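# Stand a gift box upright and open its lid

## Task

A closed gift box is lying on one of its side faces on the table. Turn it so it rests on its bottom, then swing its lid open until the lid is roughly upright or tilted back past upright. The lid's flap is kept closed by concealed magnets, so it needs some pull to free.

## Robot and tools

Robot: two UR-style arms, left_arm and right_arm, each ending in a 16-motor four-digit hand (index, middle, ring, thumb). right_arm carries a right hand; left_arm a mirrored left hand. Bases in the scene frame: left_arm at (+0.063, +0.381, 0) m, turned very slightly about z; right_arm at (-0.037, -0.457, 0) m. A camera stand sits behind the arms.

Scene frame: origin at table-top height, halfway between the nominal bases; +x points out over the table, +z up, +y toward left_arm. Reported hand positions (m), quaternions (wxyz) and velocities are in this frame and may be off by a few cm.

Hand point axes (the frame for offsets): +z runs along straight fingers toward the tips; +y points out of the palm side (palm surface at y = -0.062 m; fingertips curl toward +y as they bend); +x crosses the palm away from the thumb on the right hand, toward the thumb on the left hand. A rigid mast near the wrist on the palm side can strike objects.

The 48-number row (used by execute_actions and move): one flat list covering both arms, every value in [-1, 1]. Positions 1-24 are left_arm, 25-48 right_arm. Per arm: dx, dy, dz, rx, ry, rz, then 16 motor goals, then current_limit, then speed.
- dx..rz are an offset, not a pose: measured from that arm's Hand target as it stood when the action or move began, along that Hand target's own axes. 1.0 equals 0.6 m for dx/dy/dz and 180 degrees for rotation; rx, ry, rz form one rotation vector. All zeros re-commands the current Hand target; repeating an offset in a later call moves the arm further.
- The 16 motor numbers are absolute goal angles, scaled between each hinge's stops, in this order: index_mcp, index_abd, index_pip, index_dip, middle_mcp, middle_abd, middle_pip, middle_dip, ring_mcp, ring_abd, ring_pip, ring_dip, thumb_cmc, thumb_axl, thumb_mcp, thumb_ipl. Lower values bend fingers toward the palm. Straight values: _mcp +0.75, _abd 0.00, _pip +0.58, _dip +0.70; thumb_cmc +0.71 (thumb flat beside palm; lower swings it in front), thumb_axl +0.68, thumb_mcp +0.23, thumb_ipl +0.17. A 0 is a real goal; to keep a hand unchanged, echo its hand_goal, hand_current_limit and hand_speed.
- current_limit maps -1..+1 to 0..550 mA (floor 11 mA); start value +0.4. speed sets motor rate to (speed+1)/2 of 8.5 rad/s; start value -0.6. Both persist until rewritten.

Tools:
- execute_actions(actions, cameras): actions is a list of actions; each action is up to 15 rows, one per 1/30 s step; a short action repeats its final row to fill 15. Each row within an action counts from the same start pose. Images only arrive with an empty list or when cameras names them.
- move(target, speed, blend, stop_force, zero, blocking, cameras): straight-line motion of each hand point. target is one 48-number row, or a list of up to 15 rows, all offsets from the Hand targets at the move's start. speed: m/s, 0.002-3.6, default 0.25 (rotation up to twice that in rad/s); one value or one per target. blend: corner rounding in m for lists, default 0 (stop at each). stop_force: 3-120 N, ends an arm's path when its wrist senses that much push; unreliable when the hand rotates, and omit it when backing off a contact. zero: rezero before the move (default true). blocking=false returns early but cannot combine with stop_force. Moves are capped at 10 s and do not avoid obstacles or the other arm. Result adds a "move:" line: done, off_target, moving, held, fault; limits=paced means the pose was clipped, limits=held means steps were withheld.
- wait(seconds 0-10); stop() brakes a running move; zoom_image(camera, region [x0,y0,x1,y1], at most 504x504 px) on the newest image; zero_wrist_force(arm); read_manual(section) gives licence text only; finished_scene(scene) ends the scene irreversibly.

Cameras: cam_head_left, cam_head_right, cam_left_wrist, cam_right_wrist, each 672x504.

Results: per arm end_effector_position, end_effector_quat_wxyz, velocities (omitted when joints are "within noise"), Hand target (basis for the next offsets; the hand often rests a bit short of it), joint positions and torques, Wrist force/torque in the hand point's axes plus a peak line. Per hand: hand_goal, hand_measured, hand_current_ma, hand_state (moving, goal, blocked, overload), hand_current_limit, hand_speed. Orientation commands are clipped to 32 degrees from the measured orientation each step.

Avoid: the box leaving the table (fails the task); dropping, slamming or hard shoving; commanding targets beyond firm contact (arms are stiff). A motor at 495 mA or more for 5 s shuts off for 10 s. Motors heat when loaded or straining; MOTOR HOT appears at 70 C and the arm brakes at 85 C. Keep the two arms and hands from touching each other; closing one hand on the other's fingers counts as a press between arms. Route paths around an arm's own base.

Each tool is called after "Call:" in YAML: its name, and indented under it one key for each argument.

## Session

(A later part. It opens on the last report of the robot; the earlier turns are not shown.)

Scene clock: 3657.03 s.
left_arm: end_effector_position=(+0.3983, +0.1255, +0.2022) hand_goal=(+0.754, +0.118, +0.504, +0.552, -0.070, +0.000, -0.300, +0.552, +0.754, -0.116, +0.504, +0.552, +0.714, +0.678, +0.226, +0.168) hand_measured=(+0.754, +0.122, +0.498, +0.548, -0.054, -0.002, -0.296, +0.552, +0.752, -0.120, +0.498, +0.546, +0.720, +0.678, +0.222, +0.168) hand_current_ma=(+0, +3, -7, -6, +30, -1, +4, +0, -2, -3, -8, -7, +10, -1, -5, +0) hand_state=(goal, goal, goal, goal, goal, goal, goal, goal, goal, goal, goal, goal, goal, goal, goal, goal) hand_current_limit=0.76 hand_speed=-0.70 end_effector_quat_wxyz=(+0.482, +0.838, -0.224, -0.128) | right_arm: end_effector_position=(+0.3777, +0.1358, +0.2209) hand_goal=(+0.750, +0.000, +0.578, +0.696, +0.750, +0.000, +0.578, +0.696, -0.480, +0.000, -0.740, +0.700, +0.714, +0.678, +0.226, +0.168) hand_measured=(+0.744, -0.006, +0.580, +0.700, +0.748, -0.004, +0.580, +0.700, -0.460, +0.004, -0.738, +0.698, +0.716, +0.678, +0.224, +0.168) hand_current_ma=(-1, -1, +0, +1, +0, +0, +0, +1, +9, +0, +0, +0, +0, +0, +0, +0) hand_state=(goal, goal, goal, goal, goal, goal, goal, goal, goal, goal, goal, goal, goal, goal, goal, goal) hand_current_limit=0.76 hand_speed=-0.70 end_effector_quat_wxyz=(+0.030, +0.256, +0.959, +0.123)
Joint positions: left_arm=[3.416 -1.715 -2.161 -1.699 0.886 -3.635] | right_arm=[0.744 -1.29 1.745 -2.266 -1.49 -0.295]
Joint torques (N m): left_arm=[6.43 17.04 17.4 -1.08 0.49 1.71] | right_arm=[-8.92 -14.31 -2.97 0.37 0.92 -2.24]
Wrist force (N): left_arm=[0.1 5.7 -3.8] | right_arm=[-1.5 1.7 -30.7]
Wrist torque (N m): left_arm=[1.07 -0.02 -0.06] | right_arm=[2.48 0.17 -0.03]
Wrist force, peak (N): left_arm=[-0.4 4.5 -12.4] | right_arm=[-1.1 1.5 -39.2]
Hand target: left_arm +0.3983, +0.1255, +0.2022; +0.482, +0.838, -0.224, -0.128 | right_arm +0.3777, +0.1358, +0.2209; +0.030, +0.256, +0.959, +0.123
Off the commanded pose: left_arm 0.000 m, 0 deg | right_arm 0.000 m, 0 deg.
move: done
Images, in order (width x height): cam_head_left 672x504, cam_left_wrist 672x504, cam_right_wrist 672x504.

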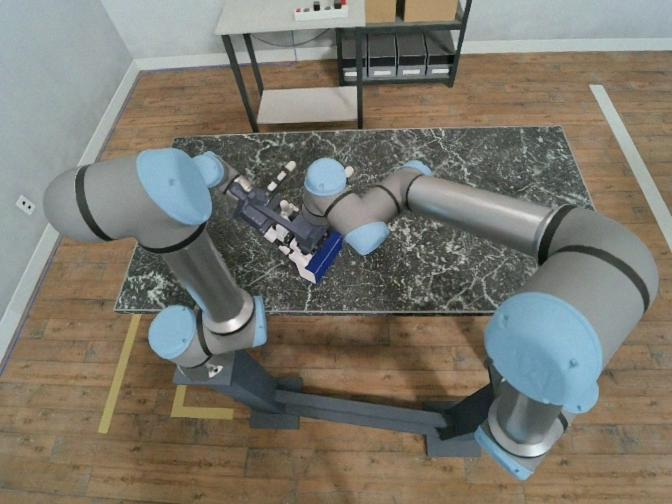

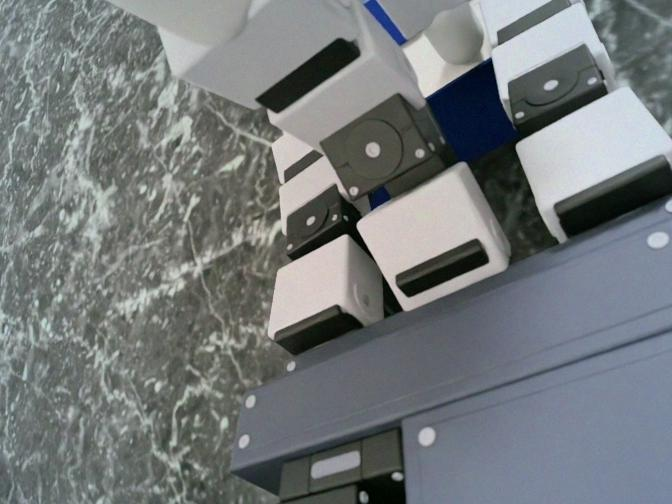

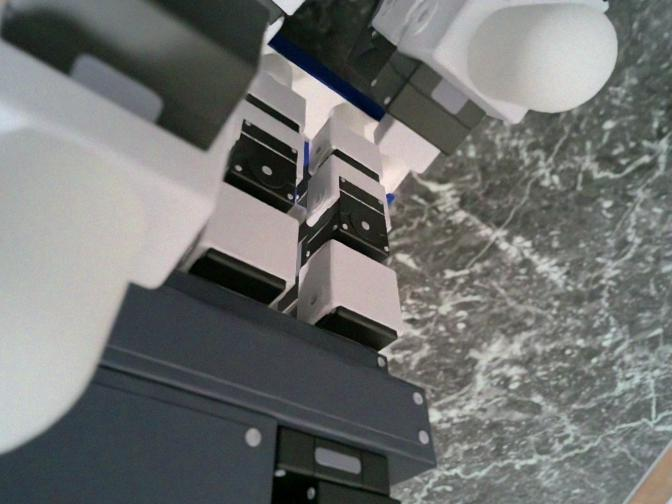

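Call:
move:
  target:
    - [0,0,0,0,0,0,0.753,0.117,0.504,0.551,-0.07,0,-0.3,0.551,0.753,-0.117,0.504,0.551,0.714,0.678,0.226,0.168,0.76,-0.7,0,0,-0.04,0,0,0,0.75,0,0.577,0.696,0.75,0,0.577,0.696,-0.48,0,-0.74,0.7,0.714,0.678,0.226,0.168,0.76,-0.7]
    - [0,0,0,0,0,0,0.753,0.117,0.504,0.551,-0.07,0,-0.3,0.551,0.753,-0.117,0.504,0.551,0.714,0.678,0.226,0.168,0.76,-0.7,0,-0.12,-0.09,0,0,0,0.75,0,0.577,0.696,0.75,0,0.577,0.696,-0.48,0,-0.74,0.7,0.714,0.678,0.226,0.168,0.76,-0.7]
  speed: 0.06
  blend: [0.005,0]
  cameras: ["cam_head_left","cam_left_wrist"]

Call:
zoom_image:
  camera: "cam_head_left"
  region: [270, 200, 370, 293]

Scene clock: 3701.70 s.
left_arm: end_effector_position=(+0.3983, +0.1255, +0.2022) hand_goal=(+0.754, +0.118, +0.504, +0.552, -0.070, +0.000, -0.300, +0.552, +0.754, -0.116, +0.504, +0.552, +0.714, +0.678, +0.226, +0.168) hand_measured=(+0.754, +0.120, +0.500, +0.548, -0.054, -0.002, -0.296, +0.552, +0.754, -0.118, +0.498, +0.546, +0.720, +0.678, +0.222, +0.168) hand_current_ma=(+0, +3, -6, -6, +30, -1, +4, +0, -1, -2, -7, -7, +10, -1, -5, +0) hand_state=(goal, goal, goal, goal, goal, goal, goal, goal, goal, goal, goal, goal, goal, goal, goal, goal) hand_current_limit=0.76 hand_speed=-0.70 end_effector_quat_wxyz=(+0.482, +0.838, -0.224, -0.128) | right_arm: end_effector_position=(+0.3365, +0.0634, +0.2551) hand_goal=(+0.750, +0.000, +0.578, +0.696, +0.750, +0.000, +0.578, +0.696, -0.480, +0.000, -0.740, +0.700, +0.714, +0.678, +0.226, +0.168) hand_measured=(+0.750, -0.004, +0.578, +0.698, +0.750, -0.002, +0.578, +0.700, -0.460, +0.004, -0.738, +0.698, +0.716, +0.678, +0.224, +0.168) hand_current_ma=(+0, +0, +0, +0, +0, +0, +0, +0, +9, +0, +0, +0, +0, +0, +0, +0) hand_state=(goal, goal, goal, goal, goal, goal, goal, goal, goal, goal, goal, goal, goal, goal, goal, goal) hand_current_limit=0.76 hand_speed=-0.70 end_effector_quat_wxyz=(+0.030, +0.256, +0.959, +0.122)
Joint positions: left_arm=[3.416 -1.715 -2.161 -1.699 0.886 -3.635] | right_arm=[0.692 -1.515 1.918 -2.209 -1.478 -0.346]
Joint torques (N m): left_arm=[6.47 14.57 18.25 2.01 0.74 1.76] | right_arm=[11.45 -16.19 -32.04 -3.54 0.59 1.66]
Wrist force (N): left_arm=[0.0 5.3 -0.1] | right_arm=[-1.5 1.6 -0.6]
Wrist torque (N m): left_arm=[0.80 0.04 -0.07] | right_arm=[0.20 0.19 0.10]
Wrist force, peak (N): left_arm=[0.1 6.0 -3.9] | right_arm=[-1.3 1.7 -31.4]
Hand target: left_arm +0.3983, +0.1255, +0.2022; +0.482, +0.838, -0.224, -0.128 | right_arm +0.3365, +0.0635, +0.2552; +0.030, +0.256, +0.959, +0.123
Off the commanded pose: left_arm 0.000 m, 0 deg | right_arm 0.000 m, 0 deg.
move: done
Images, in order (width x height): cam_head_left 672x504, cam_left_wrist 672x504.

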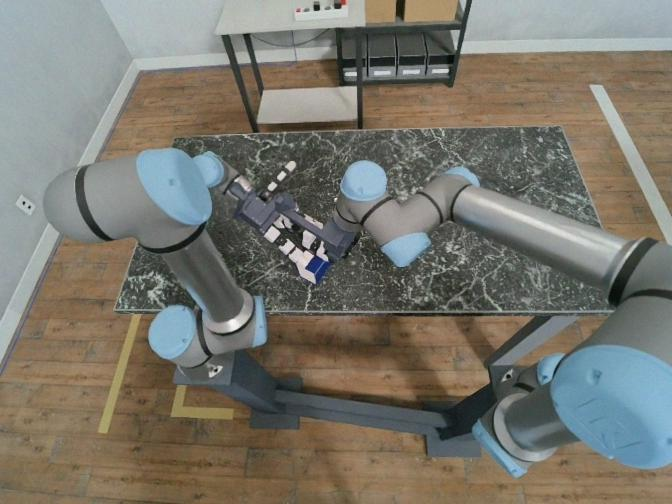

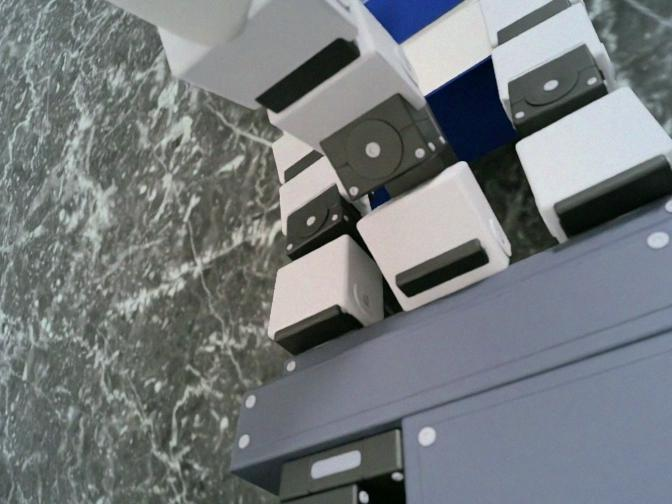

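Scaled by 5.040.

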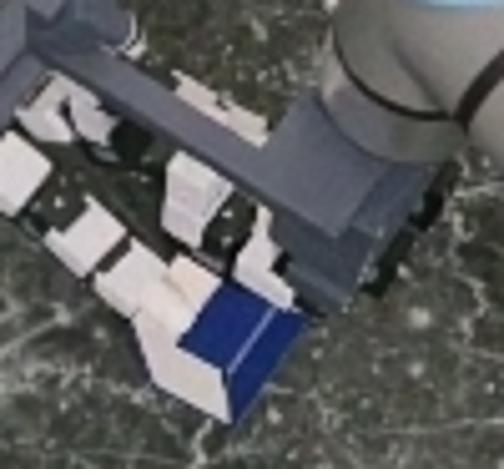

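Call:
move:
  target: [0,0,0,0,0,0,0.753,0.117,0.504,0.551,-0.07,0,-0.3,0.551,0.753,-0.117,0.504,0.551,0.714,0.678,0.226,0.168,0.76,-0.7,0,-0.1047,0.1393,0,0,0,0.75,0,0.577,0.696,0.75,0,0.577,0.696,-0.48,0,-0.74,0.7,0.714,0.678,0.226,0.168,0.76,-0.7]
  speed: 0.08

Call:
move:
  target: [0,0.025,0.0433,0,0,0,0.753,0.117,0.504,0.551,-0.07,0,-0.3,0.551,0.753,-0.117,0.504,0.551,0.714,0.678,0.226,0.168,0.76,-0.7,0,0,0,0,0,0,0.75,0,0.577,0.696,0.75,0,0.577,0.696,-0.48,0,-0.74,0.7,0.714,0.678,0.226,0.168,0.76,-0.7]
  speed: 0.02
  cameras: ["cam_head_left","cam_left_wrist","cam_right_wrist"]

Call:
zoom_image:
  camera: "cam_head_left"
  region: [270, 200, 370, 293]

Scene clock: 3727.83 s.
left_arm: end_effector_position=(+0.3983, +0.1255, +0.2022) hand_goal=(+0.754, +0.118, +0.504, +0.552, -0.070, +0.000, -0.300, +0.552, +0.754, -0.116, +0.504, +0.552, +0.714, +0.678, +0.226, +0.168) hand_measured=(+0.754, +0.120, +0.500, +0.548, -0.054, -0.002, -0.296, +0.552, +0.754, -0.118, +0.498, +0.546, +0.720, +0.678, +0.222, +0.168) hand_current_ma=(+0, +3, -6, -6, +30, -1, +4, +0, -1, -2, -7, -7, +10, -1, -5, +0) hand_state=(goal, goal, goal, goal, goal, goal, goal, goal, goal, goal, goal, goal, goal, goal, goal, goal) hand_current_limit=0.76 hand_speed=-0.70 end_effector_quat_wxyz=(+0.482, +0.838, -0.224, -0.128) | right_arm: end_effector_position=(+0.3162, +0.0291, +0.1584) hand_goal=(+0.750, +0.000, +0.578, +0.696, +0.750, +0.000, +0.578, +0.696, -0.480, +0.000, -0.740, +0.700, +0.714, +0.678, +0.226, +0.168) hand_measured=(+0.750, -0.004, +0.578, +0.698, +0.750, -0.002, +0.578, +0.700, -0.462, +0.004, -0.738, +0.698, +0.716, +0.678, +0.224, +0.168) hand_current_ma=(+0, +0, +0, +0, +0, +0, +0, +0, +9, +0, +0, +0, +0, +0, +0, +0) hand_state=(goal, goal, goal, goal, goal, goal, goal, goal, goal, goal, goal, goal, goal, goal, goal, goal) hand_current_limit=0.76 hand_speed=-0.70 end_effector_quat_wxyz=(+0.030, +0.256, +0.959, +0.122)
Joint positions: left_arm=[3.416 -1.715 -2.161 -1.699 0.886 -3.635] | right_arm=[0.662 -1.477 2.164 -2.491 -1.471 -0.375]
Joint torques (N m): left_arm=[6.64 14.27 18.81 2.26 0.59 1.97] | right_arm=[9.86 -31.18 -26.92 -2.65 0.87 1.75]
Wrist force (N): left_arm=[-0.1 5.3 0.1] | right_arm=[-2.0 1.6 -0.4]
Wrist torque (N m): left_arm=[0.80 0.05 -0.07] | right_arm=[0.19 0.25 0.02]
Wrist force, peak (N): left_arm=[-0.3 5.9 0.0] | right_arm=[-1.3 2.3 -0.9]
Hand target: left_arm +0.3983, +0.1255, +0.2022; +0.482, +0.838, -0.224, -0.128 | right_arm +0.3161, +0.0292, +0.1585; +0.030, +0.256, +0.959, +0.123
Off the commanded pose: left_arm 0.000 m, 0 deg | right_arm 0.000 m, 0 deg.
move: done

Scene clock: 3729.60 s.
left_arm: end_effector_position=(+0.3833, +0.0994, +0.2021) hand_goal=(+0.754, +0.118, +0.504, +0.552, -0.070, +0.000, -0.300, +0.552, +0.754, -0.116, +0.504, +0.552, +0.714, +0.678, +0.226, +0.168) hand_measured=(+0.706, +0.120, +0.480, +0.546, -0.054, -0.002, -0.296, +0.552, +0.704, -0.118, +0.482, +0.544, +0.720, +0.678, +0.222, +0.168) hand_current_ma=(-139, +2, -51, -10, +30, -1, +4, +0, -146, -2, -45, -11, +10, -1, -5, +0) hand_state=(blocked, goal, blocked, goal, goal, goal, goal, goal, blocked, goal, blocked, goal, goal, goal, goal, goal) hand_current_limit=0.76 hand_speed=-0.70 end_effector_quat_wxyz=(+0.482, +0.838, -0.224, -0.128) | right_arm: end_effector_position=(+0.3161, +0.0292, +0.1585) hand_goal=(+0.750, +0.000, +0.578, +0.696, +0.750, +0.000, +0.578, +0.696, -0.480, +0.000, -0.740, +0.700, +0.714, +0.678, +0.226, +0.168) hand_measured=(+0.750, -0.004, +0.578, +0.698, +0.750, -0.002, +0.578, +0.700, -0.462, +0.004, -0.738, +0.698, +0.716, +0.678, +0.224, +0.168) hand_current_ma=(+0, +0, +0, +0, +0, +0, +0, +0, +9, +0, +0, +0, +0, +0, +0, +0) hand_state=(goal, goal, goal, goal, goal, goal, goal, goal, goal, goal, goal, goal, goal, goal, goal, goal) hand_current_limit=0.76 hand_speed=-0.70 end_effector_quat_wxyz=(+0.030, +0.256, +0.959, +0.123)
Joint positions: left_arm=[3.361 -1.688 -2.202 -1.656 0.845 -3.682] | right_arm=[0.662 -1.477 2.164 -2.491 -1.471 -0.375]
Joint torques (N m): left_arm=[4.91 13.53 15.52 -0.22 1.31 1.43] | right_arm=[11.26 -31.52 -29.19 -3.92 -1.1 2.04]
Wrist force (N): left_arm=[0.0 12.4 -7.6] | right_arm=[-1.9 1.6 -0.4]
Wrist torque (N m): left_arm=[1.06 -0.11 -0.23] | right_arm=[0.19 0.25 0.01]
Wrist force, peak (N): left_arm=[-0.3 12.6 -7.9] | right_arm=[-2.0 1.9 -0.3]
Hand target: left_arm +0.3833, +0.0995, +0.2021; +0.482, +0.838, -0.224, -0.128 | right_arm +0.3161, +0.0292, +0.1585; +0.030, +0.256, +0.959, +0.123
Off the commanded pose: left_arm 0.000 m, 0 deg | right_arm 0.000 m, 0 deg.
move: done
Images, in order (width x height): cam_head_left 672x504, cam_left_wrist 672x504, cam_right_wrist 672x504.

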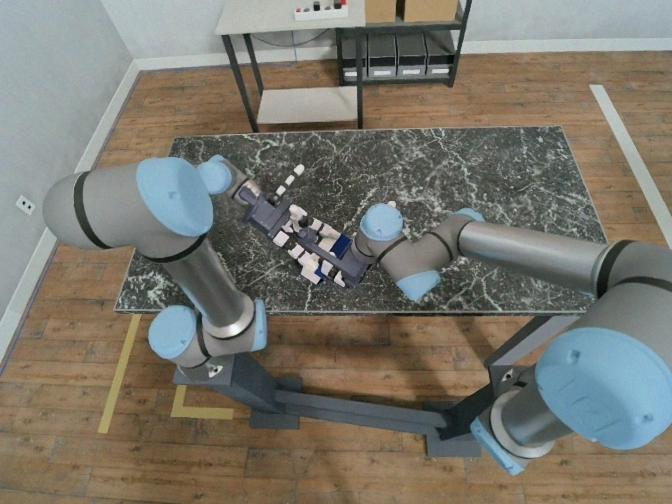

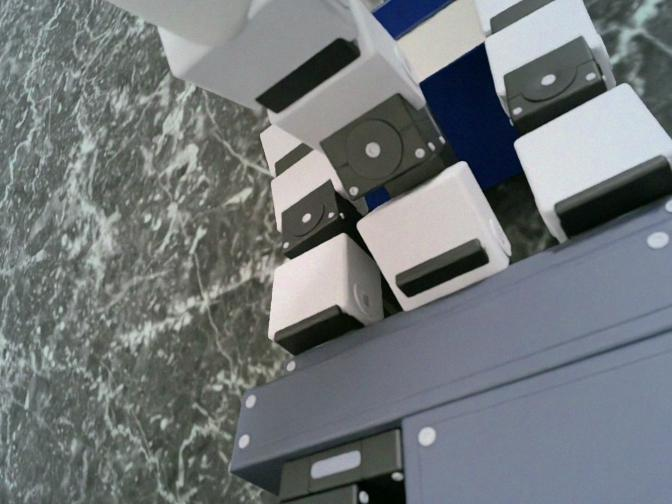

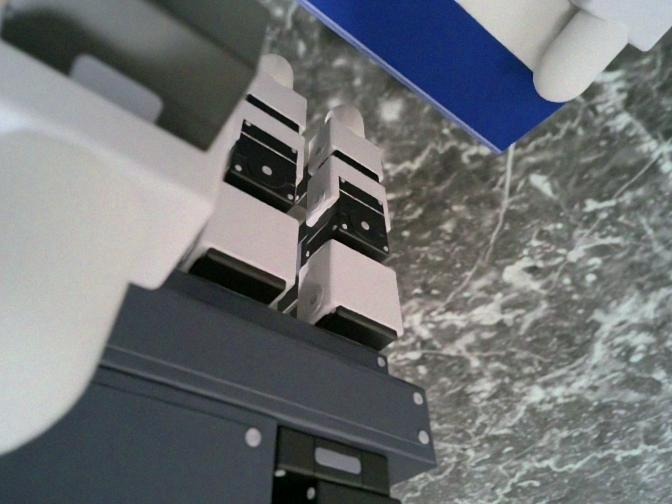

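Scaled by 5.040.

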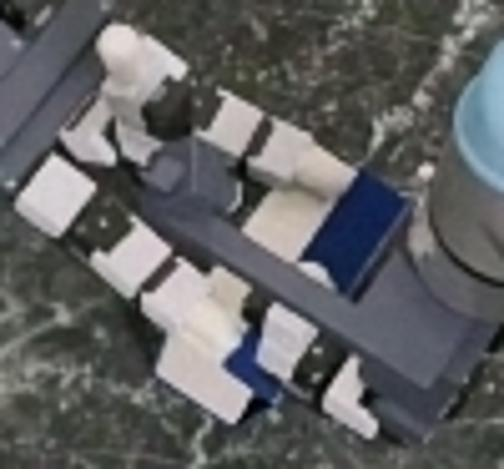

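Call:
move:
  target: [0,0.0144,-0.0083,0,0,0,0.753,0.117,0.504,0.551,-0.07,0,-0.3,0.551,0.753,-0.117,0.504,0.551,0.714,0.678,0.226,0.168,0.76,-0.7,0,0,0,0,0,0,0.75,0,0.577,0.696,0.75,0,0.577,0.696,-0.48,0,-0.74,0.7,0.714,0.678,0.226,0.168,0.76,-0.7]
  speed: 0.02
  cameras: ["cam_head_left","cam_head_right","cam_right_wrist"]

Call:
zoom_image:
  camera: "cam_head_left"
  region: [270, 200, 370, 293]

Call:
zoom_image:
  camera: "cam_head_right"
  region: [270, 200, 370, 293]

Scene clock: 3746.63 s.
left_arm: end_effector_position=(+0.3833, +0.0995, +0.2122) hand_goal=(+0.754, +0.118, +0.504, +0.552, -0.070, +0.000, -0.300, +0.552, +0.754, -0.116, +0.504, +0.552, +0.714, +0.678, +0.226, +0.168) hand_measured=(+0.760, +0.120, +0.504, +0.550, -0.054, -0.002, -0.296, +0.552, +0.760, -0.118, +0.504, +0.550, +0.720, +0.678, +0.222, +0.168) hand_current_ma=(+10, +2, +0, -3, +30, -1, +4, +0, +9, -2, +0, -3, +10, -1, -5, +0) hand_state=(goal, goal, goal, goal, goal, goal, goal, goal, goal, goal, goal, goal, goal, goal, goal, goal) hand_current_limit=0.76 hand_speed=-0.70 end_effector_quat_wxyz=(+0.482, +0.838, -0.224, -0.128) end_effector_velocity=(+0.000, +0.000, -0.001) end_effector_angular_velocity=(+0.000, -0.002, +0.000) | right_arm: end_effector_position=(+0.3161, +0.0292, +0.1585) hand_goal=(+0.750, +0.000, +0.578, +0.696, +0.750, +0.000, +0.578, +0.696, -0.480, +0.000, -0.740, +0.700, +0.714, +0.678, +0.226, +0.168) hand_measured=(+0.750, -0.004, +0.578, +0.698, +0.750, -0.002, +0.578, +0.700, -0.462, +0.004, -0.738, +0.698, +0.716, +0.678, +0.224, +0.168) hand_current_ma=(+0, +0, +0, +0, +0, +0, +0, +0, +9, +0, +0, +0, +0, +0, +0, +0) hand_state=(goal, goal, goal, goal, goal, goal, goal, goal, goal, goal, goal, goal, goal, goal, goal, goal) hand_current_limit=0.76 hand_speed=-0.70 end_effector_quat_wxyz=(+0.030, +0.256, +0.959, +0.123)
Joint positions: left_arm=[3.361 -1.668 -2.19 -1.687 0.845 -3.682] | right_arm=[0.662 -1.477 2.164 -2.491 -1.471 -0.375]
Joint velocities: left_arm=[0 -0.002 -0.002 0.005 0 0.001] | right_arm=[within noise]
Joint torques (N m): left_arm=[-4.65 13.01 10.73 2.35 -2.08 -0.8] | right_arm=[11.55 -31.12 -29.02 -4.04 -1.22 2.06]
Wrist force (N): left_arm=[0.0 4.9 -0.2] | right_arm=[-1.7 1.5 -0.4]
Wrist torque (N m): left_arm=[0.91 0.02 -0.07] | right_arm=[0.17 0.21 0.02]
Wrist force, peak (N): left_arm=[-0.2 12.3 -7.6] | right_arm=[-2.0 2.0 -0.5]
Hand target: left_arm +0.3833, +0.0995, +0.2121; +0.482, +0.838, -0.224, -0.128 | right_arm +0.3161, +0.0292, +0.1585; +0.030, +0.256, +0.959, +0.123
Off the commanded pose: left_arm 0.000 m, 0 deg | right_arm 0.000 m, 0 deg.
move: done
Images, in order (width x height): cam_head_left 672x504, cam_head_right 672x504, cam_right_wrist 672x504.

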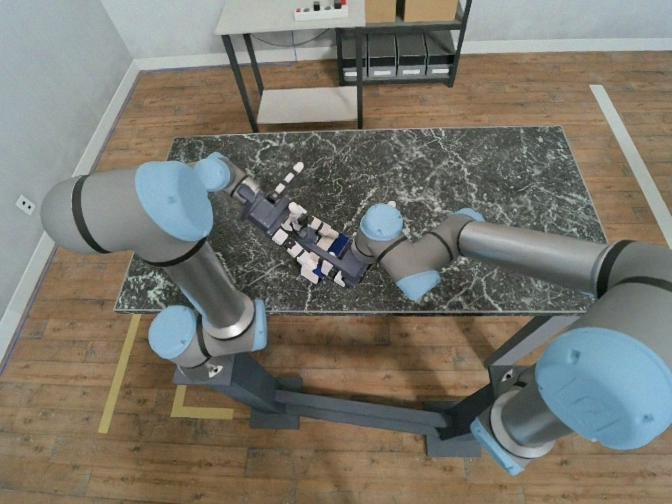

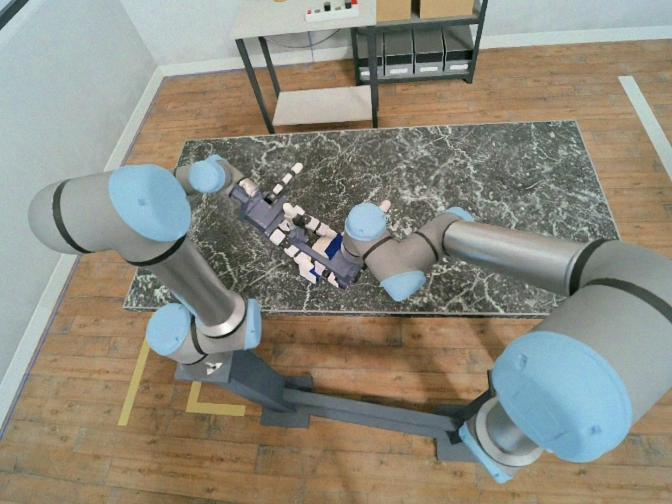

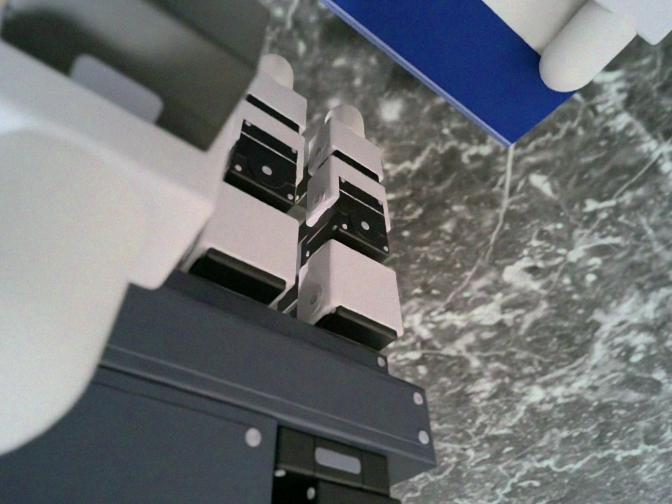

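Scaled by 5.040.

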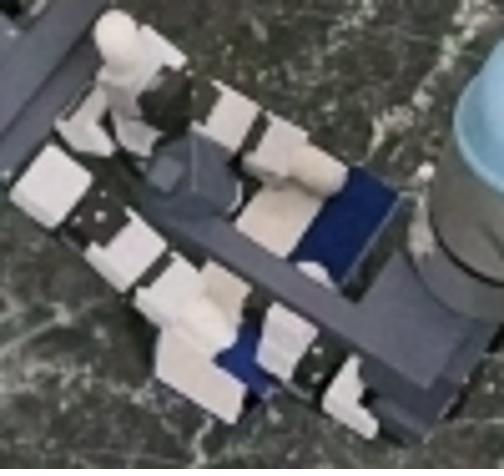

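Scaled by 5.040.

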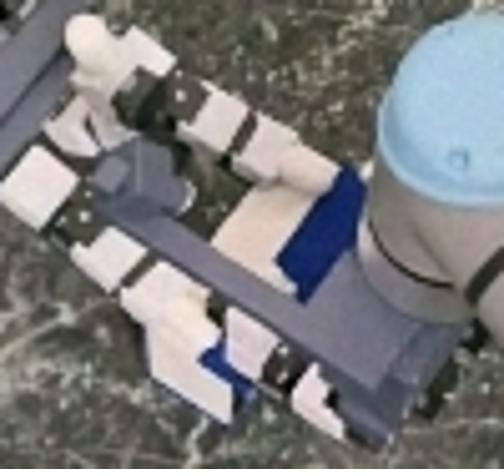

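Call:
wait:
  seconds: 0
  cameras: ["cam_left_wrist"]

Call:
zoom_image:
  camera: "cam_left_wrist"
  region: [340, 0, 540, 200]

Scene clock: 3753.23 s.
left_arm: end_effector_position=(+0.3833, +0.0995, +0.2121) hand_goal=(+0.754, +0.118, +0.504, +0.552, -0.070, +0.000, -0.300, +0.552, +0.754, -0.116, +0.504, +0.552, +0.714, +0.678, +0.226, +0.168) hand_measured=(+0.760, +0.120, +0.504, +0.550, -0.054, -0.002, -0.296, +0.552, +0.760, -0.118, +0.504, +0.550, +0.720, +0.678, +0.222, +0.168) hand_current_ma=(+10, +2, +0, -3, +30, -1, +4, +0, +9, -2, +0, -3, +10, -1, -5, +0) hand_state=(goal, goal, goal, goal, goal, goal, goal, goal, goal, goal, goal, goal, goal, goal, goal, goal) hand_current_limit=0.76 hand_speed=-0.70 end_effector_quat_wxyz=(+0.482, +0.838, -0.224, -0.128) | right_arm: end_effector_position=(+0.3161, +0.0292, +0.1585) hand_goal=(+0.750, +0.000, +0.578, +0.696, +0.750, +0.000, +0.578, +0.696, -0.480, +0.000, -0.740, +0.700, +0.714, +0.678, +0.226, +0.168) hand_measured=(+0.750, -0.004, +0.578, +0.698, +0.750, -0.002, +0.578, +0.700, -0.462, +0.004, -0.738, +0.698, +0.716, +0.678, +0.224, +0.168) hand_current_ma=(+0, +0, +0, +0, +0, +0, +0, +0, +9, +0, +0, +0, +0, +0, +0, +0) hand_state=(goal, goal, goal, goal, goal, goal, goal, goal, goal, goal, goal, goal, goal, goal, goal, goal) hand_current_limit=0.76 hand_speed=-0.70 end_effector_quat_wxyz=(+0.030, +0.256, +0.959, +0.123)
Joint positions: left_arm=[3.361 -1.668 -2.19 -1.687 0.845 -3.682] | right_arm=[0.662 -1.477 2.164 -2.491 -1.471 -0.375]
Joint torques (N m): left_arm=[-8.14 11.81 9.15 2.11 -2.05 -1.14] | right_arm=[10.8 -30.99 -29.44 -3.96 -1.28 2.11]
Wrist force (N): left_arm=[0.0 4.5 -0.5] | right_arm=[-1.9 1.6 -0.3]
Wrist torque (N m): left_arm=[0.87 0.03 -0.06] | right_arm=[0.18 0.23 0.01]
Wrist force, peak (N): left_arm=[0.3 5.3 -0.3] | right_arm=[-2.1 1.7 -0.4]
Hand target: left_arm +0.3833, +0.0995, +0.2121; +0.482, +0.838, -0.224, -0.128 | right_arm +0.3161, +0.0292, +0.1585; +0.030, +0.256, +0.959, +0.123
Off the commanded pose: left_arm 0.000 m, 0 deg | right_arm 0.000 m, 0 deg.
Images, in order (width x height): cam_left_wrist 672x504.

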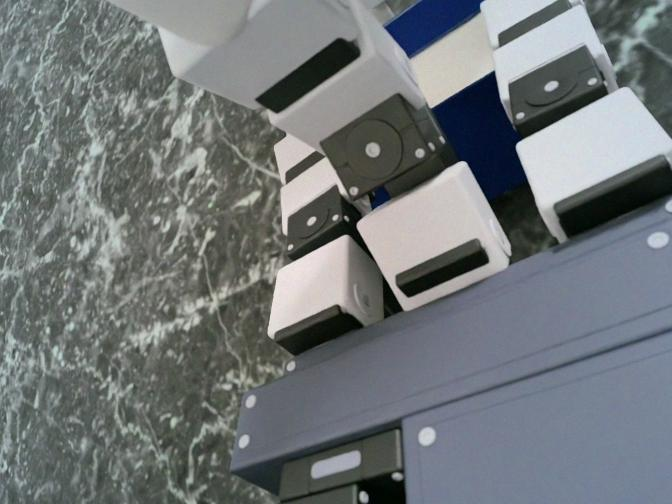

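Scaled by 2.520.

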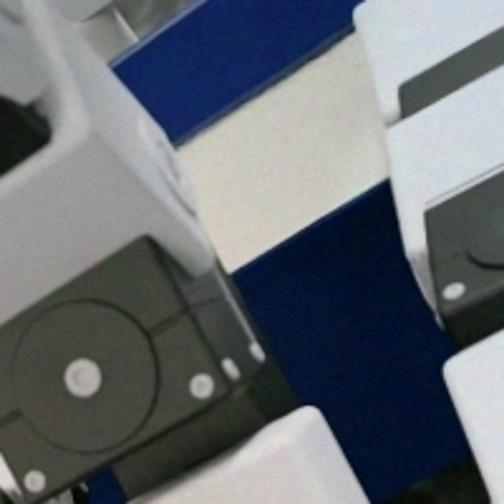

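Call:
move:
  target:
    - [0,-0.0417,-0.0722,0,0,0,0.753,0.117,0.504,0.551,-0.75,0,-0.88,0.551,0.753,-0.117,0.504,0.551,0.714,0.678,0.226,0.168,0.76,-0.7,0,0.0797,-0.1685,0,0,0,0.75,0,0.577,0.696,0.75,0,0.577,0.696,-0.48,0,-0.74,0.7,0.714,0.678,0.226,0.168,0.76,-0.7]
    - [0,-0.0417,-0.0722,0,0,0,0.753,0.117,0.504,0.551,-0.75,0,-0.88,0.551,0.753,-0.117,0.504,0.551,0.714,0.678,0.226,0.168,0.76,-0.7,0,0.232,-0.0758,0,0,0,0.75,0,0.577,0.696,0.75,0,0.577,0.696,-0.48,0,-0.74,0.7,0.714,0.678,0.226,0.168,0.76,-0.7]
  speed: 0.08
  blend: [0.01,0]
  cameras: ["cam_head_left","cam_left_wrist","cam_right_wrist"]

Call:
zoom_image:
  camera: "cam_right_wrist"
  region: [220, 0, 460, 200]

Call:
zoom_image:
  camera: "cam_head_left"
  region: [270, 200, 370, 293]

Scene clock: 3806.33 s.
left_arm: end_effector_position=(+0.4082, +0.1428, +0.2123) hand_goal=(+0.754, +0.118, +0.504, +0.552, -0.750, +0.000, -0.880, +0.552, +0.754, -0.116, +0.504, +0.552, +0.714, +0.678, +0.226, +0.168) hand_measured=(+0.760, +0.120, +0.504, +0.550, -0.598, -0.002, -0.844, +0.564, +0.760, -0.118, +0.504, +0.550, +0.720, +0.678, +0.222, +0.168) hand_current_ma=(+11, +2, +0, -3, +484, -1, +85, +19, +10, -2, +0, -3, +10, -1, -5, +0) hand_state=(goal, goal, goal, goal, blocked, goal, blocked, goal, goal, goal, goal, goal, goal, goal, goal, goal) hand_current_limit=0.76 hand_speed=-0.70 end_effector_quat_wxyz=(+0.482, +0.838, -0.224, -0.128) | right_arm: end_effector_position=(+0.3778, +0.1361, +0.2374) hand_goal=(+0.750, +0.000, +0.578, +0.696, +0.750, +0.000, +0.578, +0.696, -0.480, +0.000, -0.740, +0.700, +0.714, +0.678, +0.226, +0.168) hand_measured=(+0.750, -0.004, +0.578, +0.698, +0.750, -0.002, +0.578, +0.700, -0.462, +0.004, -0.738, +0.698, +0.716, +0.678, +0.224, +0.168) hand_current_ma=(+0, +0, +0, +0, +0, +0, +0, +0, +8, +0, +0, +0, +0, +0, +0, +0) hand_state=(goal, goal, goal, goal, goal, goal, goal, goal, goal, goal, goal, goal, goal, goal, goal, goal) hand_current_limit=0.76 hand_speed=-0.70 end_effector_quat_wxyz=(+0.030, +0.256, +0.959, +0.123)
Joint positions: left_arm=[3.45 -1.717 -2.121 -1.755 0.913 -3.607] | right_arm=[0.744 -1.306 1.72 -2.225 -1.49 -0.295]
Joint torques (N m): left_arm=[-8.79 29.24 8.23 2.11 -2.66 -1.6] | right_arm=[-10.11 -41.36 -12.81 -1.64 -0.21 -2.54]
Wrist force (N): left_arm=[0.0 4.8 -0.2] | right_arm=[-1.7 1.4 -0.4]
Wrist torque (N m): left_arm=[0.86 0.01 -0.14] | right_arm=[0.16 0.21 -0.07]
Wrist force, peak (N): left_arm=[0.2 5.4 -0.2] | right_arm=[-1.8 2.0 -0.8]
Hand target: left_arm +0.4082, +0.1428, +0.2123; +0.482, +0.838, -0.224, -0.128 | right_arm +0.3779, +0.1360, +0.2374; +0.030, +0.256, +0.959, +0.123
Off the commanded pose: left_arm 0.000 m, 0 deg | right_arm 0.000 m, 0 deg.
move: done
Images, in order (width x height): cam_head_left 672x504, cam_left_wrist 672x504, cam_right_wrist 672x504.

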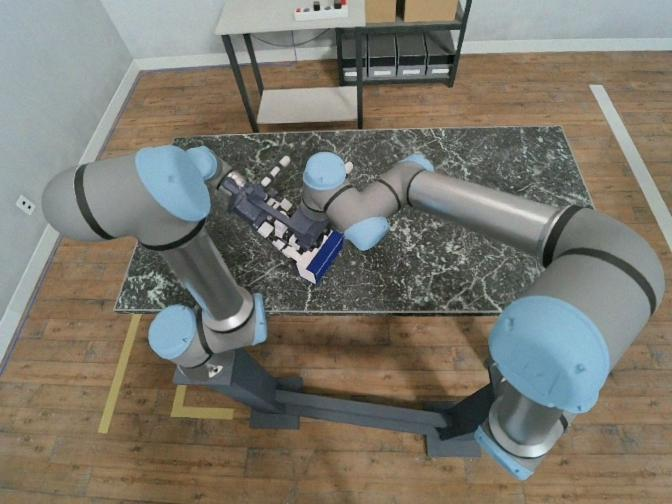

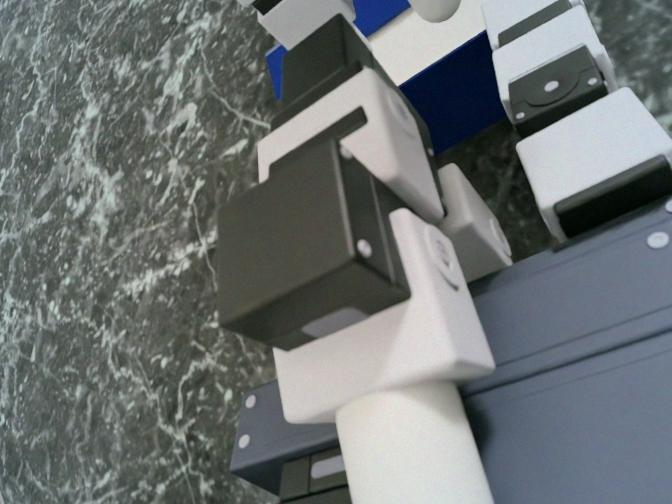

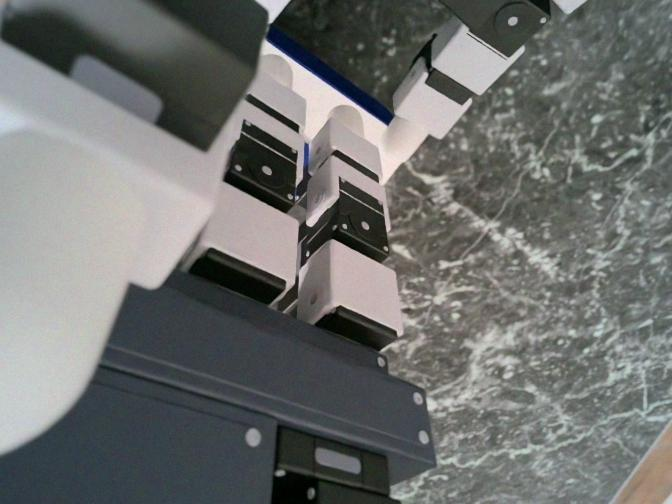

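Scaled by 2.100.

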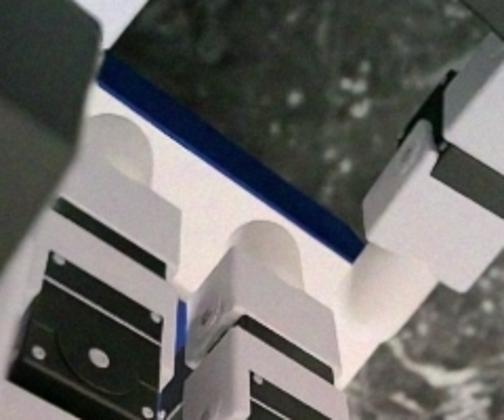

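Scaled by 5.040.

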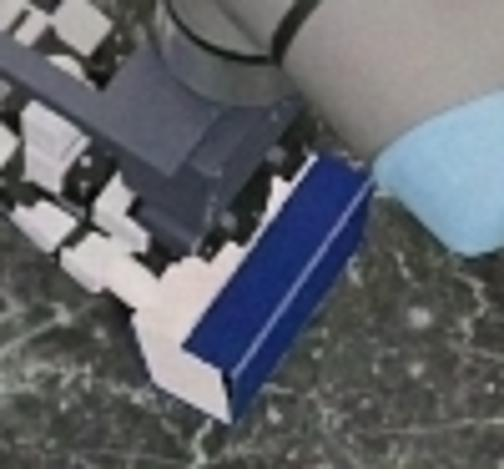

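Call:
move:
  target: [0,-0.017,0.0098,0,0,0,0.753,0.117,0.504,0.551,-0.6,0,-0.84,0.551,0.753,-0.117,0.504,0.551,0.714,0.678,0.226,0.168,0.76,-0.7,0,-0.0194,0.0725,0,0,0,0.75,0,0.577,0.696,0.75,0,0.577,0.696,-0.48,0,-0.74,0.7,0.714,0.678,0.226,0.168,0.76,-0.7]
  speed: 0.012
  stop_force: 10

Call:
move:
  target: [0,0.0467,0.0808,0,0,0,0.753,0.117,0.504,0.551,-0.6,0,-0.84,0.551,0.753,-0.117,0.504,0.551,0.714,0.678,0.226,0.168,0.76,-0.7,0,0,0,0,0,0,0.75,0,0.577,0.696,0.75,0,0.577,0.696,-0.48,0,-0.74,0.7,0.714,0.678,0.226,0.168,0.76,-0.7]
  speed: 0.02
  stop_force: 15
  cameras: ["cam_head_left","cam_left_wrist","cam_right_wrist"]

Call:
zoom_image:
  camera: "cam_right_wrist"
  region: [220, 0, 460, 200]

Call:
zoom_image:
  camera: "cam_head_left"
  region: [270, 200, 370, 293]

Scene clock: 3827.83 s.
left_arm: end_effector_position=(+0.4083, +0.1429, +0.2005) hand_goal=(+0.754, +0.118, +0.504, +0.552, -0.600, +0.000, -0.840, +0.552, +0.754, -0.116, +0.504, +0.552, +0.714, +0.678, +0.226, +0.168) hand_measured=(+0.746, +0.120, +0.496, +0.548, -0.594, -0.002, -0.834, +0.558, +0.744, -0.118, +0.496, +0.548, +0.720, +0.678, +0.222, +0.168) hand_current_ma=(-13, +2, -12, -4, +8, -1, +9, +9, -16, -2, -12, -5, +10, -1, -5, +0) hand_state=(goal, goal, goal, goal, goal, goal, goal, goal, goal, goal, goal, goal, goal, goal, goal, goal) hand_current_limit=0.76 hand_speed=-0.70 end_effector_quat_wxyz=(+0.482, +0.838, -0.224, -0.128) | right_arm: end_effector_position=(+0.3778, +0.1359, +0.2216) hand_goal=(+0.750, +0.000, +0.578, +0.696, +0.750, +0.000, +0.578, +0.696, -0.480, +0.000, -0.740, +0.700, +0.714, +0.678, +0.226, +0.168) hand_measured=(+0.744, -0.004, +0.576, +0.694, +0.746, -0.002, +0.574, +0.692, -0.462, +0.004, -0.738, +0.698, +0.716, +0.678, +0.224, +0.168) hand_current_ma=(-1, +0, +0, +0, -1, +0, +0, +0, +8, +0, +0, +0, +0, +0, +0, +0) hand_state=(goal, goal, goal, goal, goal, goal, goal, goal, goal, goal, goal, goal, goal, goal, goal, goal) hand_current_limit=0.76 hand_speed=-0.70 end_effector_quat_wxyz=(+0.030, +0.256, +0.958, +0.123)
Joint positions: left_arm=[3.45 -1.739 -2.135 -1.72 0.913 -3.606] | right_arm=[0.744 -1.29 1.744 -2.264 -1.49 -0.295]
Joint torques (N m): left_arm=[7.01 23.38 13.2 -0.63 0.43 1.5] | right_arm=[-3.6 -34.67 -26.55 -2.78 0.17 -1.68]
Wrist force (N): left_arm=[-0.3 6.9 -2.1] | right_arm=[-1.4 1.7 -9.9]
Wrist torque (N m): left_arm=[0.86 -0.01 -0.22] | right_arm=[0.89 0.10 0.02]
Wrist force, peak (N): left_arm=[-0.3 7.0 -2.2] | right_arm=[-1.3 3.0 -12.2]
Hand target: left_arm +0.4083, +0.1429, +0.2005; +0.482, +0.838, -0.224, -0.128 | right_arm +0.3778, +0.1359, +0.2216; +0.030, +0.256, +0.958, +0.123 (not the last commanded pose)
Off the commanded pose: left_arm 0.000 m, 0 deg | right_arm 0.029 m, 0 deg.
move: contact (right_arm)

Scene clock: 3830.07 s.
left_arm: end_effector_position=(+0.3939, +0.1179, +0.2004) hand_goal=(+0.754, +0.118, +0.504, +0.552, -0.600, +0.000, -0.840, +0.552, +0.754, -0.116, +0.504, +0.552, +0.714, +0.678, +0.226, +0.168) hand_measured=(+0.748, +0.122, +0.496, +0.544, -0.594, -0.002, -0.834, +0.558, +0.746, -0.122, +0.498, +0.542, +0.720, +0.678, +0.222, +0.168) hand_current_ma=(-10, +3, -11, -13, +8, -1, +9, +9, -13, -6, -9, -16, +10, -1, -5, +0) hand_state=(goal, goal, goal, goal, goal, goal, goal, goal, goal, goal, goal, goal, goal, goal, goal, goal) hand_current_limit=0.76 hand_speed=-0.70 end_effector_quat_wxyz=(+0.482, +0.838, -0.224, -0.128) | right_arm: end_effector_position=(+0.3778, +0.1359, +0.2216) hand_goal=(+0.750, +0.000, +0.578, +0.696, +0.750, +0.000, +0.578, +0.696, -0.480, +0.000, -0.740, +0.700, +0.714, +0.678, +0.226, +0.168) hand_measured=(+0.752, -0.004, +0.580, +0.698, +0.752, -0.002, +0.580, +0.696, -0.462, +0.004, -0.738, +0.698, +0.716, +0.678, +0.224, +0.168) hand_current_ma=(+0, +0, +0, +0, +0, +0, +0, +0, +8, +0, +0, +0, +0, +0, +0, +0) hand_state=(goal, goal, goal, goal, goal, goal, goal, goal, goal, goal, goal, goal, goal, goal, goal, goal) hand_current_limit=0.76 hand_speed=-0.70 end_effector_quat_wxyz=(+0.030, +0.256, +0.958, +0.123)
Joint positions: left_arm=[3.4 -1.71 -2.176 -1.682 0.875 -3.648] | right_arm=[0.744 -1.29 1.744 -2.264 -1.49 -0.295]
Joint torques (N m): left_arm=[2.45 10.74 14.67 0.03 1.21 0.95] | right_arm=[-9.64 -15.99 -13.96 -0.5 0.46 -2.17]
Wrist force (N): left_arm=[0.2 6.5 -16.0] | right_arm=[-1.2 1.5 -14.0]
Wrist torque (N m): left_arm=[1.95 -0.46 -0.21] | right_arm=[1.20 0.14 0.03]
Wrist force, peak (N): left_arm=[-1.2 6.6 -29.1] | right_arm=[-1.0 1.0 -19.7]
Hand target: left_arm +0.3939, +0.1179, +0.2004; +0.482, +0.838, -0.224, -0.128 (not the last commanded pose) | right_arm +0.3778, +0.1359, +0.2216; +0.030, +0.256, +0.958, +0.123
Off the commanded pose: left_arm 0.027 m, 0 deg | right_arm 0.000 m, 0 deg.
move: contact (left_arm)
Images, in order (width x height): cam_head_left 672x504, cam_left_wrist 672x504, cam_right_wrist 672x504.

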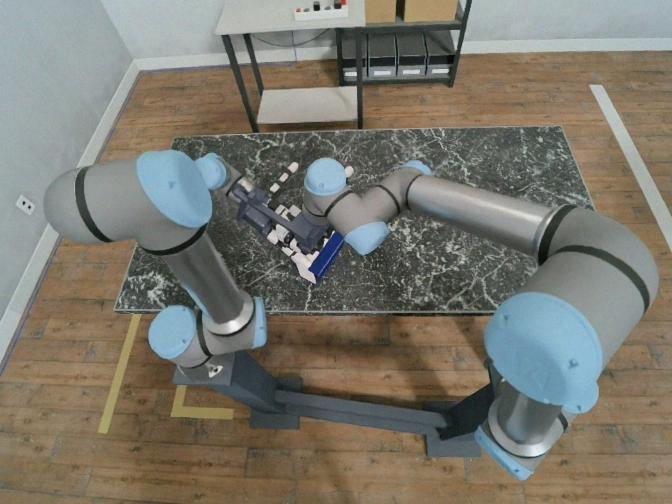

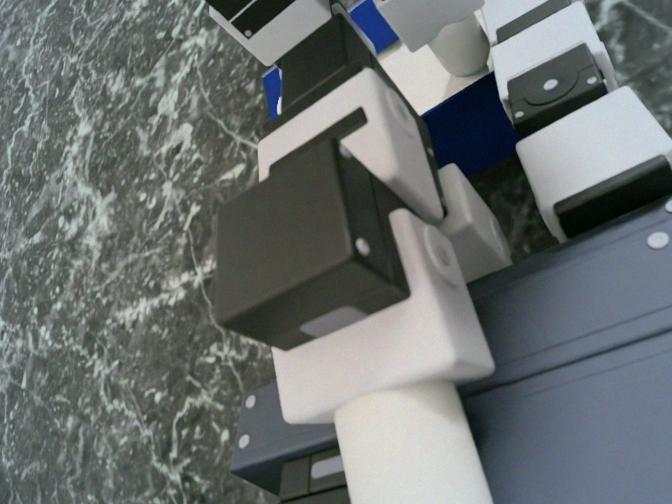

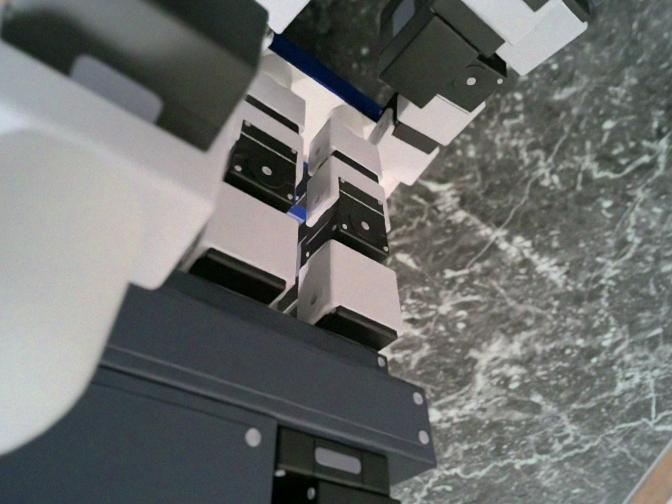

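Scaled by 2.100.

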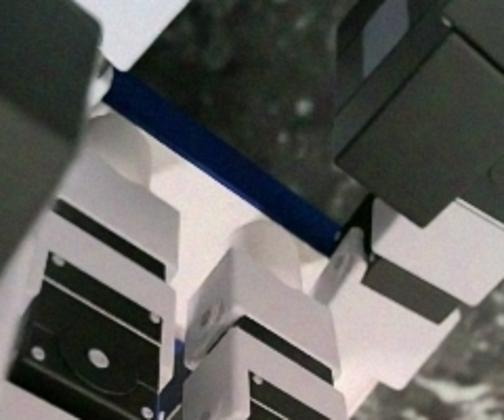

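Scaled by 5.040.

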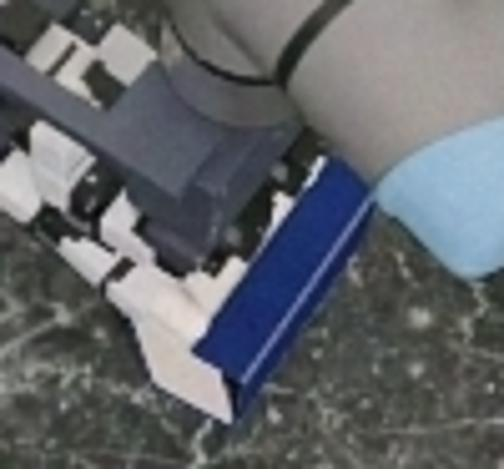

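Call:
move:
  target:
    - [0,0.0012,-0.0007,0,0,0,0.753,0.2,0.504,0.551,-0.6,0,-0.84,0.551,0.753,-0.2,0.504,0.551,0.714,0.678,0.226,0.168,0.76,-0.7,0,0,0,0,0,0,0.75,0,0.577,0.696,0.75,0,0.577,0.696,-0.48,0,-0.74,0.7,0.714,0.678,0.226,0.168,0.76,-0.7]
  speed: 0.02

Call:
move:
  target: [0,0.0158,0.0274,0,0,0,0.753,0.2,0.504,0.551,-0.6,0,-0.84,0.551,0.753,-0.2,0.504,0.551,0.714,0.678,0.226,0.168,0.76,-0.7,0,0,0,0,0,0,0.75,0,0.577,0.696,0.75,0,0.577,0.696,-0.48,0,-0.74,0.7,0.714,0.678,0.226,0.168,0.76,-0.7]
  speed: 0.015
  stop_force: 15
  cameras: ["cam_head_left","cam_right_wrist"]

Call:
zoom_image:
  camera: "cam_right_wrist"
  region: [220, 0, 460, 200]

Call:
zoom_image:
  camera: "cam_head_left"
  region: [270, 200, 370, 293]

Scene clock: 3848.63 s.
left_arm: end_effector_position=(+0.3939, +0.1179, +0.2013) hand_goal=(+0.754, +0.200, +0.504, +0.552, -0.600, +0.000, -0.840, +0.552, +0.754, -0.200, +0.504, +0.552, +0.714, +0.678, +0.226, +0.168) hand_measured=(+0.752, +0.150, +0.498, +0.544, -0.594, -0.002, -0.834, +0.558, +0.750, -0.128, +0.498, +0.542, +0.720, +0.678, +0.222, +0.168) hand_current_ma=(-3, -113, -9, -13, +8, -1, +9, +9, -5, +182, -9, -18, +10, -1, -5, +0) hand_state=(goal, blocked, goal, goal, goal, goal, goal, goal, goal, blocked, goal, goal, goal, goal, goal, goal) hand_current_limit=0.76 hand_speed=-0.70 end_effector_quat_wxyz=(+0.482, +0.838, -0.224, -0.128) | right_arm: end_effector_position=(+0.3778, +0.1359, +0.2216) hand_goal=(+0.750, +0.000, +0.578, +0.696, +0.750, +0.000, +0.578, +0.696, -0.480, +0.000, -0.740, +0.700, +0.714, +0.678, +0.226, +0.168) hand_measured=(+0.750, -0.004, +0.580, +0.698, +0.752, -0.002, +0.580, +0.696, -0.462, +0.004, -0.738, +0.698, +0.716, +0.678, +0.224, +0.168) hand_current_ma=(+0, +0, +0, +0, +0, +0, +0, +0, +8, +0, +0, +0, +0, +0, +0, +0) hand_state=(goal, goal, goal, goal, goal, goal, goal, goal, goal, goal, goal, goal, goal, goal, goal, goal) hand_current_limit=0.76 hand_speed=-0.70 end_effector_quat_wxyz=(+0.030, +0.256, +0.958, +0.123)
Joint positions: left_arm=[3.4 -1.708 -2.175 -1.684 0.875 -3.648] | right_arm=[0.744 -1.29 1.744 -2.264 -1.49 -0.295]
Joint torques (N m): left_arm=[3.1 25.28 16.82 -0.61 0.89 -0.94] | right_arm=[-9.56 -16.54 -6.4 -0.18 0.8 -2]
Wrist force (N): left_arm=[1.1 5.4 -6.6] | right_arm=[-1.3 1.7 -13.8]
Wrist torque (N m): left_arm=[1.26 -0.06 -0.11] | right_arm=[1.16 0.14 0.01]
Wrist force, peak (N): left_arm=[-0.2 6.9 -16.4] | right_arm=[-1.0 1.5 -15.2]
Hand target: left_arm +0.3939, +0.1179, +0.2012; +0.482, +0.838, -0.224, -0.128 | right_arm +0.3778, +0.1359, +0.2216; +0.030, +0.256, +0.958, +0.123
Off the commanded pose: left_arm 0.000 m, 0 deg | right_arm 0.000 m, 0 deg.
move: done

Scene clock: 3849.50 s.
left_arm: end_effector_position=(+0.3934, +0.1169, +0.2013) hand_goal=(+0.754, +0.200, +0.504, +0.552, -0.600, +0.000, -0.840, +0.552, +0.754, -0.200, +0.504, +0.552, +0.714, +0.678, +0.226, +0.168) hand_measured=(+0.752, +0.150, +0.502, +0.542, -0.594, -0.002, -0.834, +0.558, +0.750, -0.130, +0.502, +0.538, +0.720, +0.678, +0.222, +0.168) hand_current_ma=(-3, -113, -1, -15, +8, -1, +9, +9, -4, +177, -2, -24, +10, -1, -5, +0) hand_state=(goal, blocked, goal, goal, goal, goal, goal, goal, goal, blocked, goal, goal, goal, goal, goal, goal) hand_current_limit=0.76 hand_speed=-0.70 end_effector_quat_wxyz=(+0.481, +0.838, -0.224, -0.128) | right_arm: end_effector_position=(+0.3778, +0.1359, +0.2216) hand_goal=(+0.750, +0.000, +0.578, +0.696, +0.750, +0.000, +0.578, +0.696, -0.480, +0.000, -0.740, +0.700, +0.714, +0.678, +0.226, +0.168) hand_measured=(+0.752, -0.004, +0.582, +0.698, +0.754, -0.002, +0.580, +0.698, -0.462, +0.004, -0.738, +0.698, +0.716, +0.678, +0.224, +0.168) hand_current_ma=(+0, +0, +0, +0, +0, +0, +0, +0, +8, +0, +0, +0, +0, +0, +0, +0) hand_state=(goal, goal, goal, goal, goal, goal, goal, goal, goal, goal, goal, goal, goal, goal, goal, goal) hand_current_limit=0.76 hand_speed=-0.70 end_effector_quat_wxyz=(+0.030, +0.256, +0.958, +0.123)
Joint positions: left_arm=[3.398 -1.707 -2.176 -1.683 0.873 -3.65] | right_arm=[0.744 -1.29 1.744 -2.264 -1.49 -0.295]
Joint torques (N m): left_arm=[-4.69 10.08 12.32 -1.14 1.27 1.75] | right_arm=[-9.71 -17.47 -6.65 -0.23 0.83 -2.06]
Wrist force (N): left_arm=[-0.5 6.1 -22.3] | right_arm=[-1.4 1.5 -16.0]
Wrist torque (N m): left_arm=[2.48 -0.49 -0.26] | right_arm=[1.33 0.15 0.01]
Wrist force, peak (N): left_arm=[-1.7 7.6 -34.8] | right_arm=[-1.2 1.4 -23.2]
Hand target: left_arm +0.3934, +0.1169, +0.2013; +0.481, +0.838, -0.224, -0.128 (not the last commanded pose) | right_arm +0.3778, +0.1359, +0.2216; +0.030, +0.256, +0.958, +0.123
Off the commanded pose: left_arm 0.018 m, 0 deg | right_arm 0.000 m, 0 deg.
move: contact (left_arm)
Images, in order (width x height): cam_head_left 672x504, cam_right_wrist 672x504.

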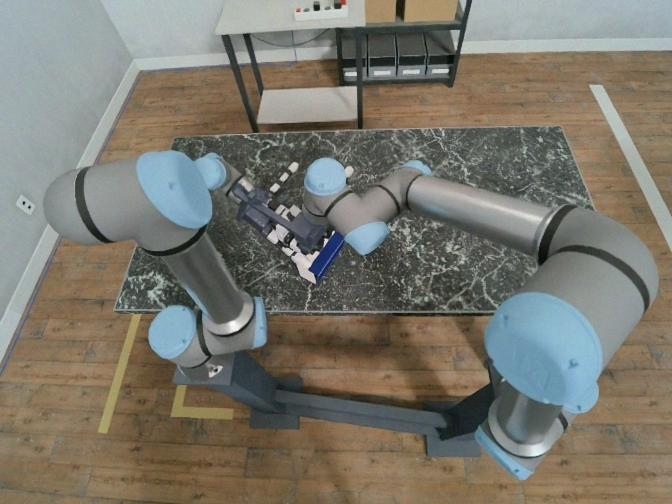

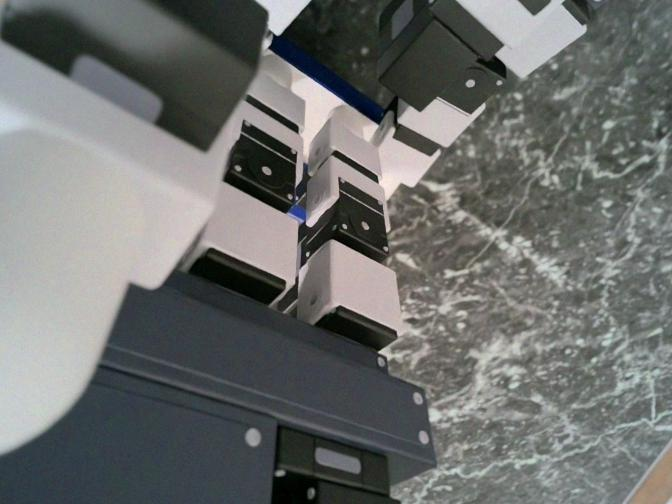

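Scaled by 2.100.

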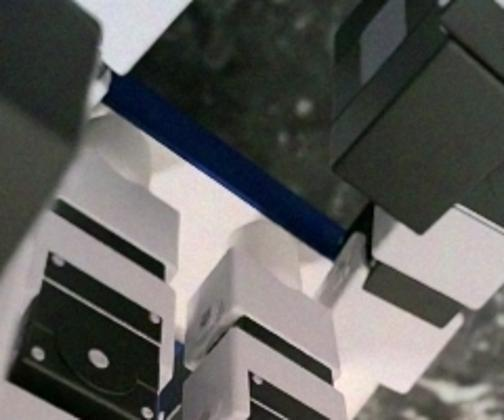

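Scaled by 5.040.

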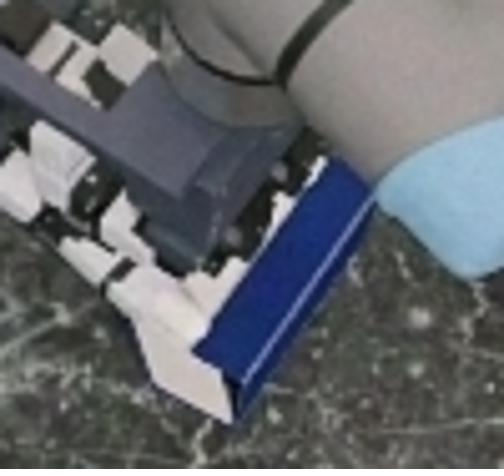

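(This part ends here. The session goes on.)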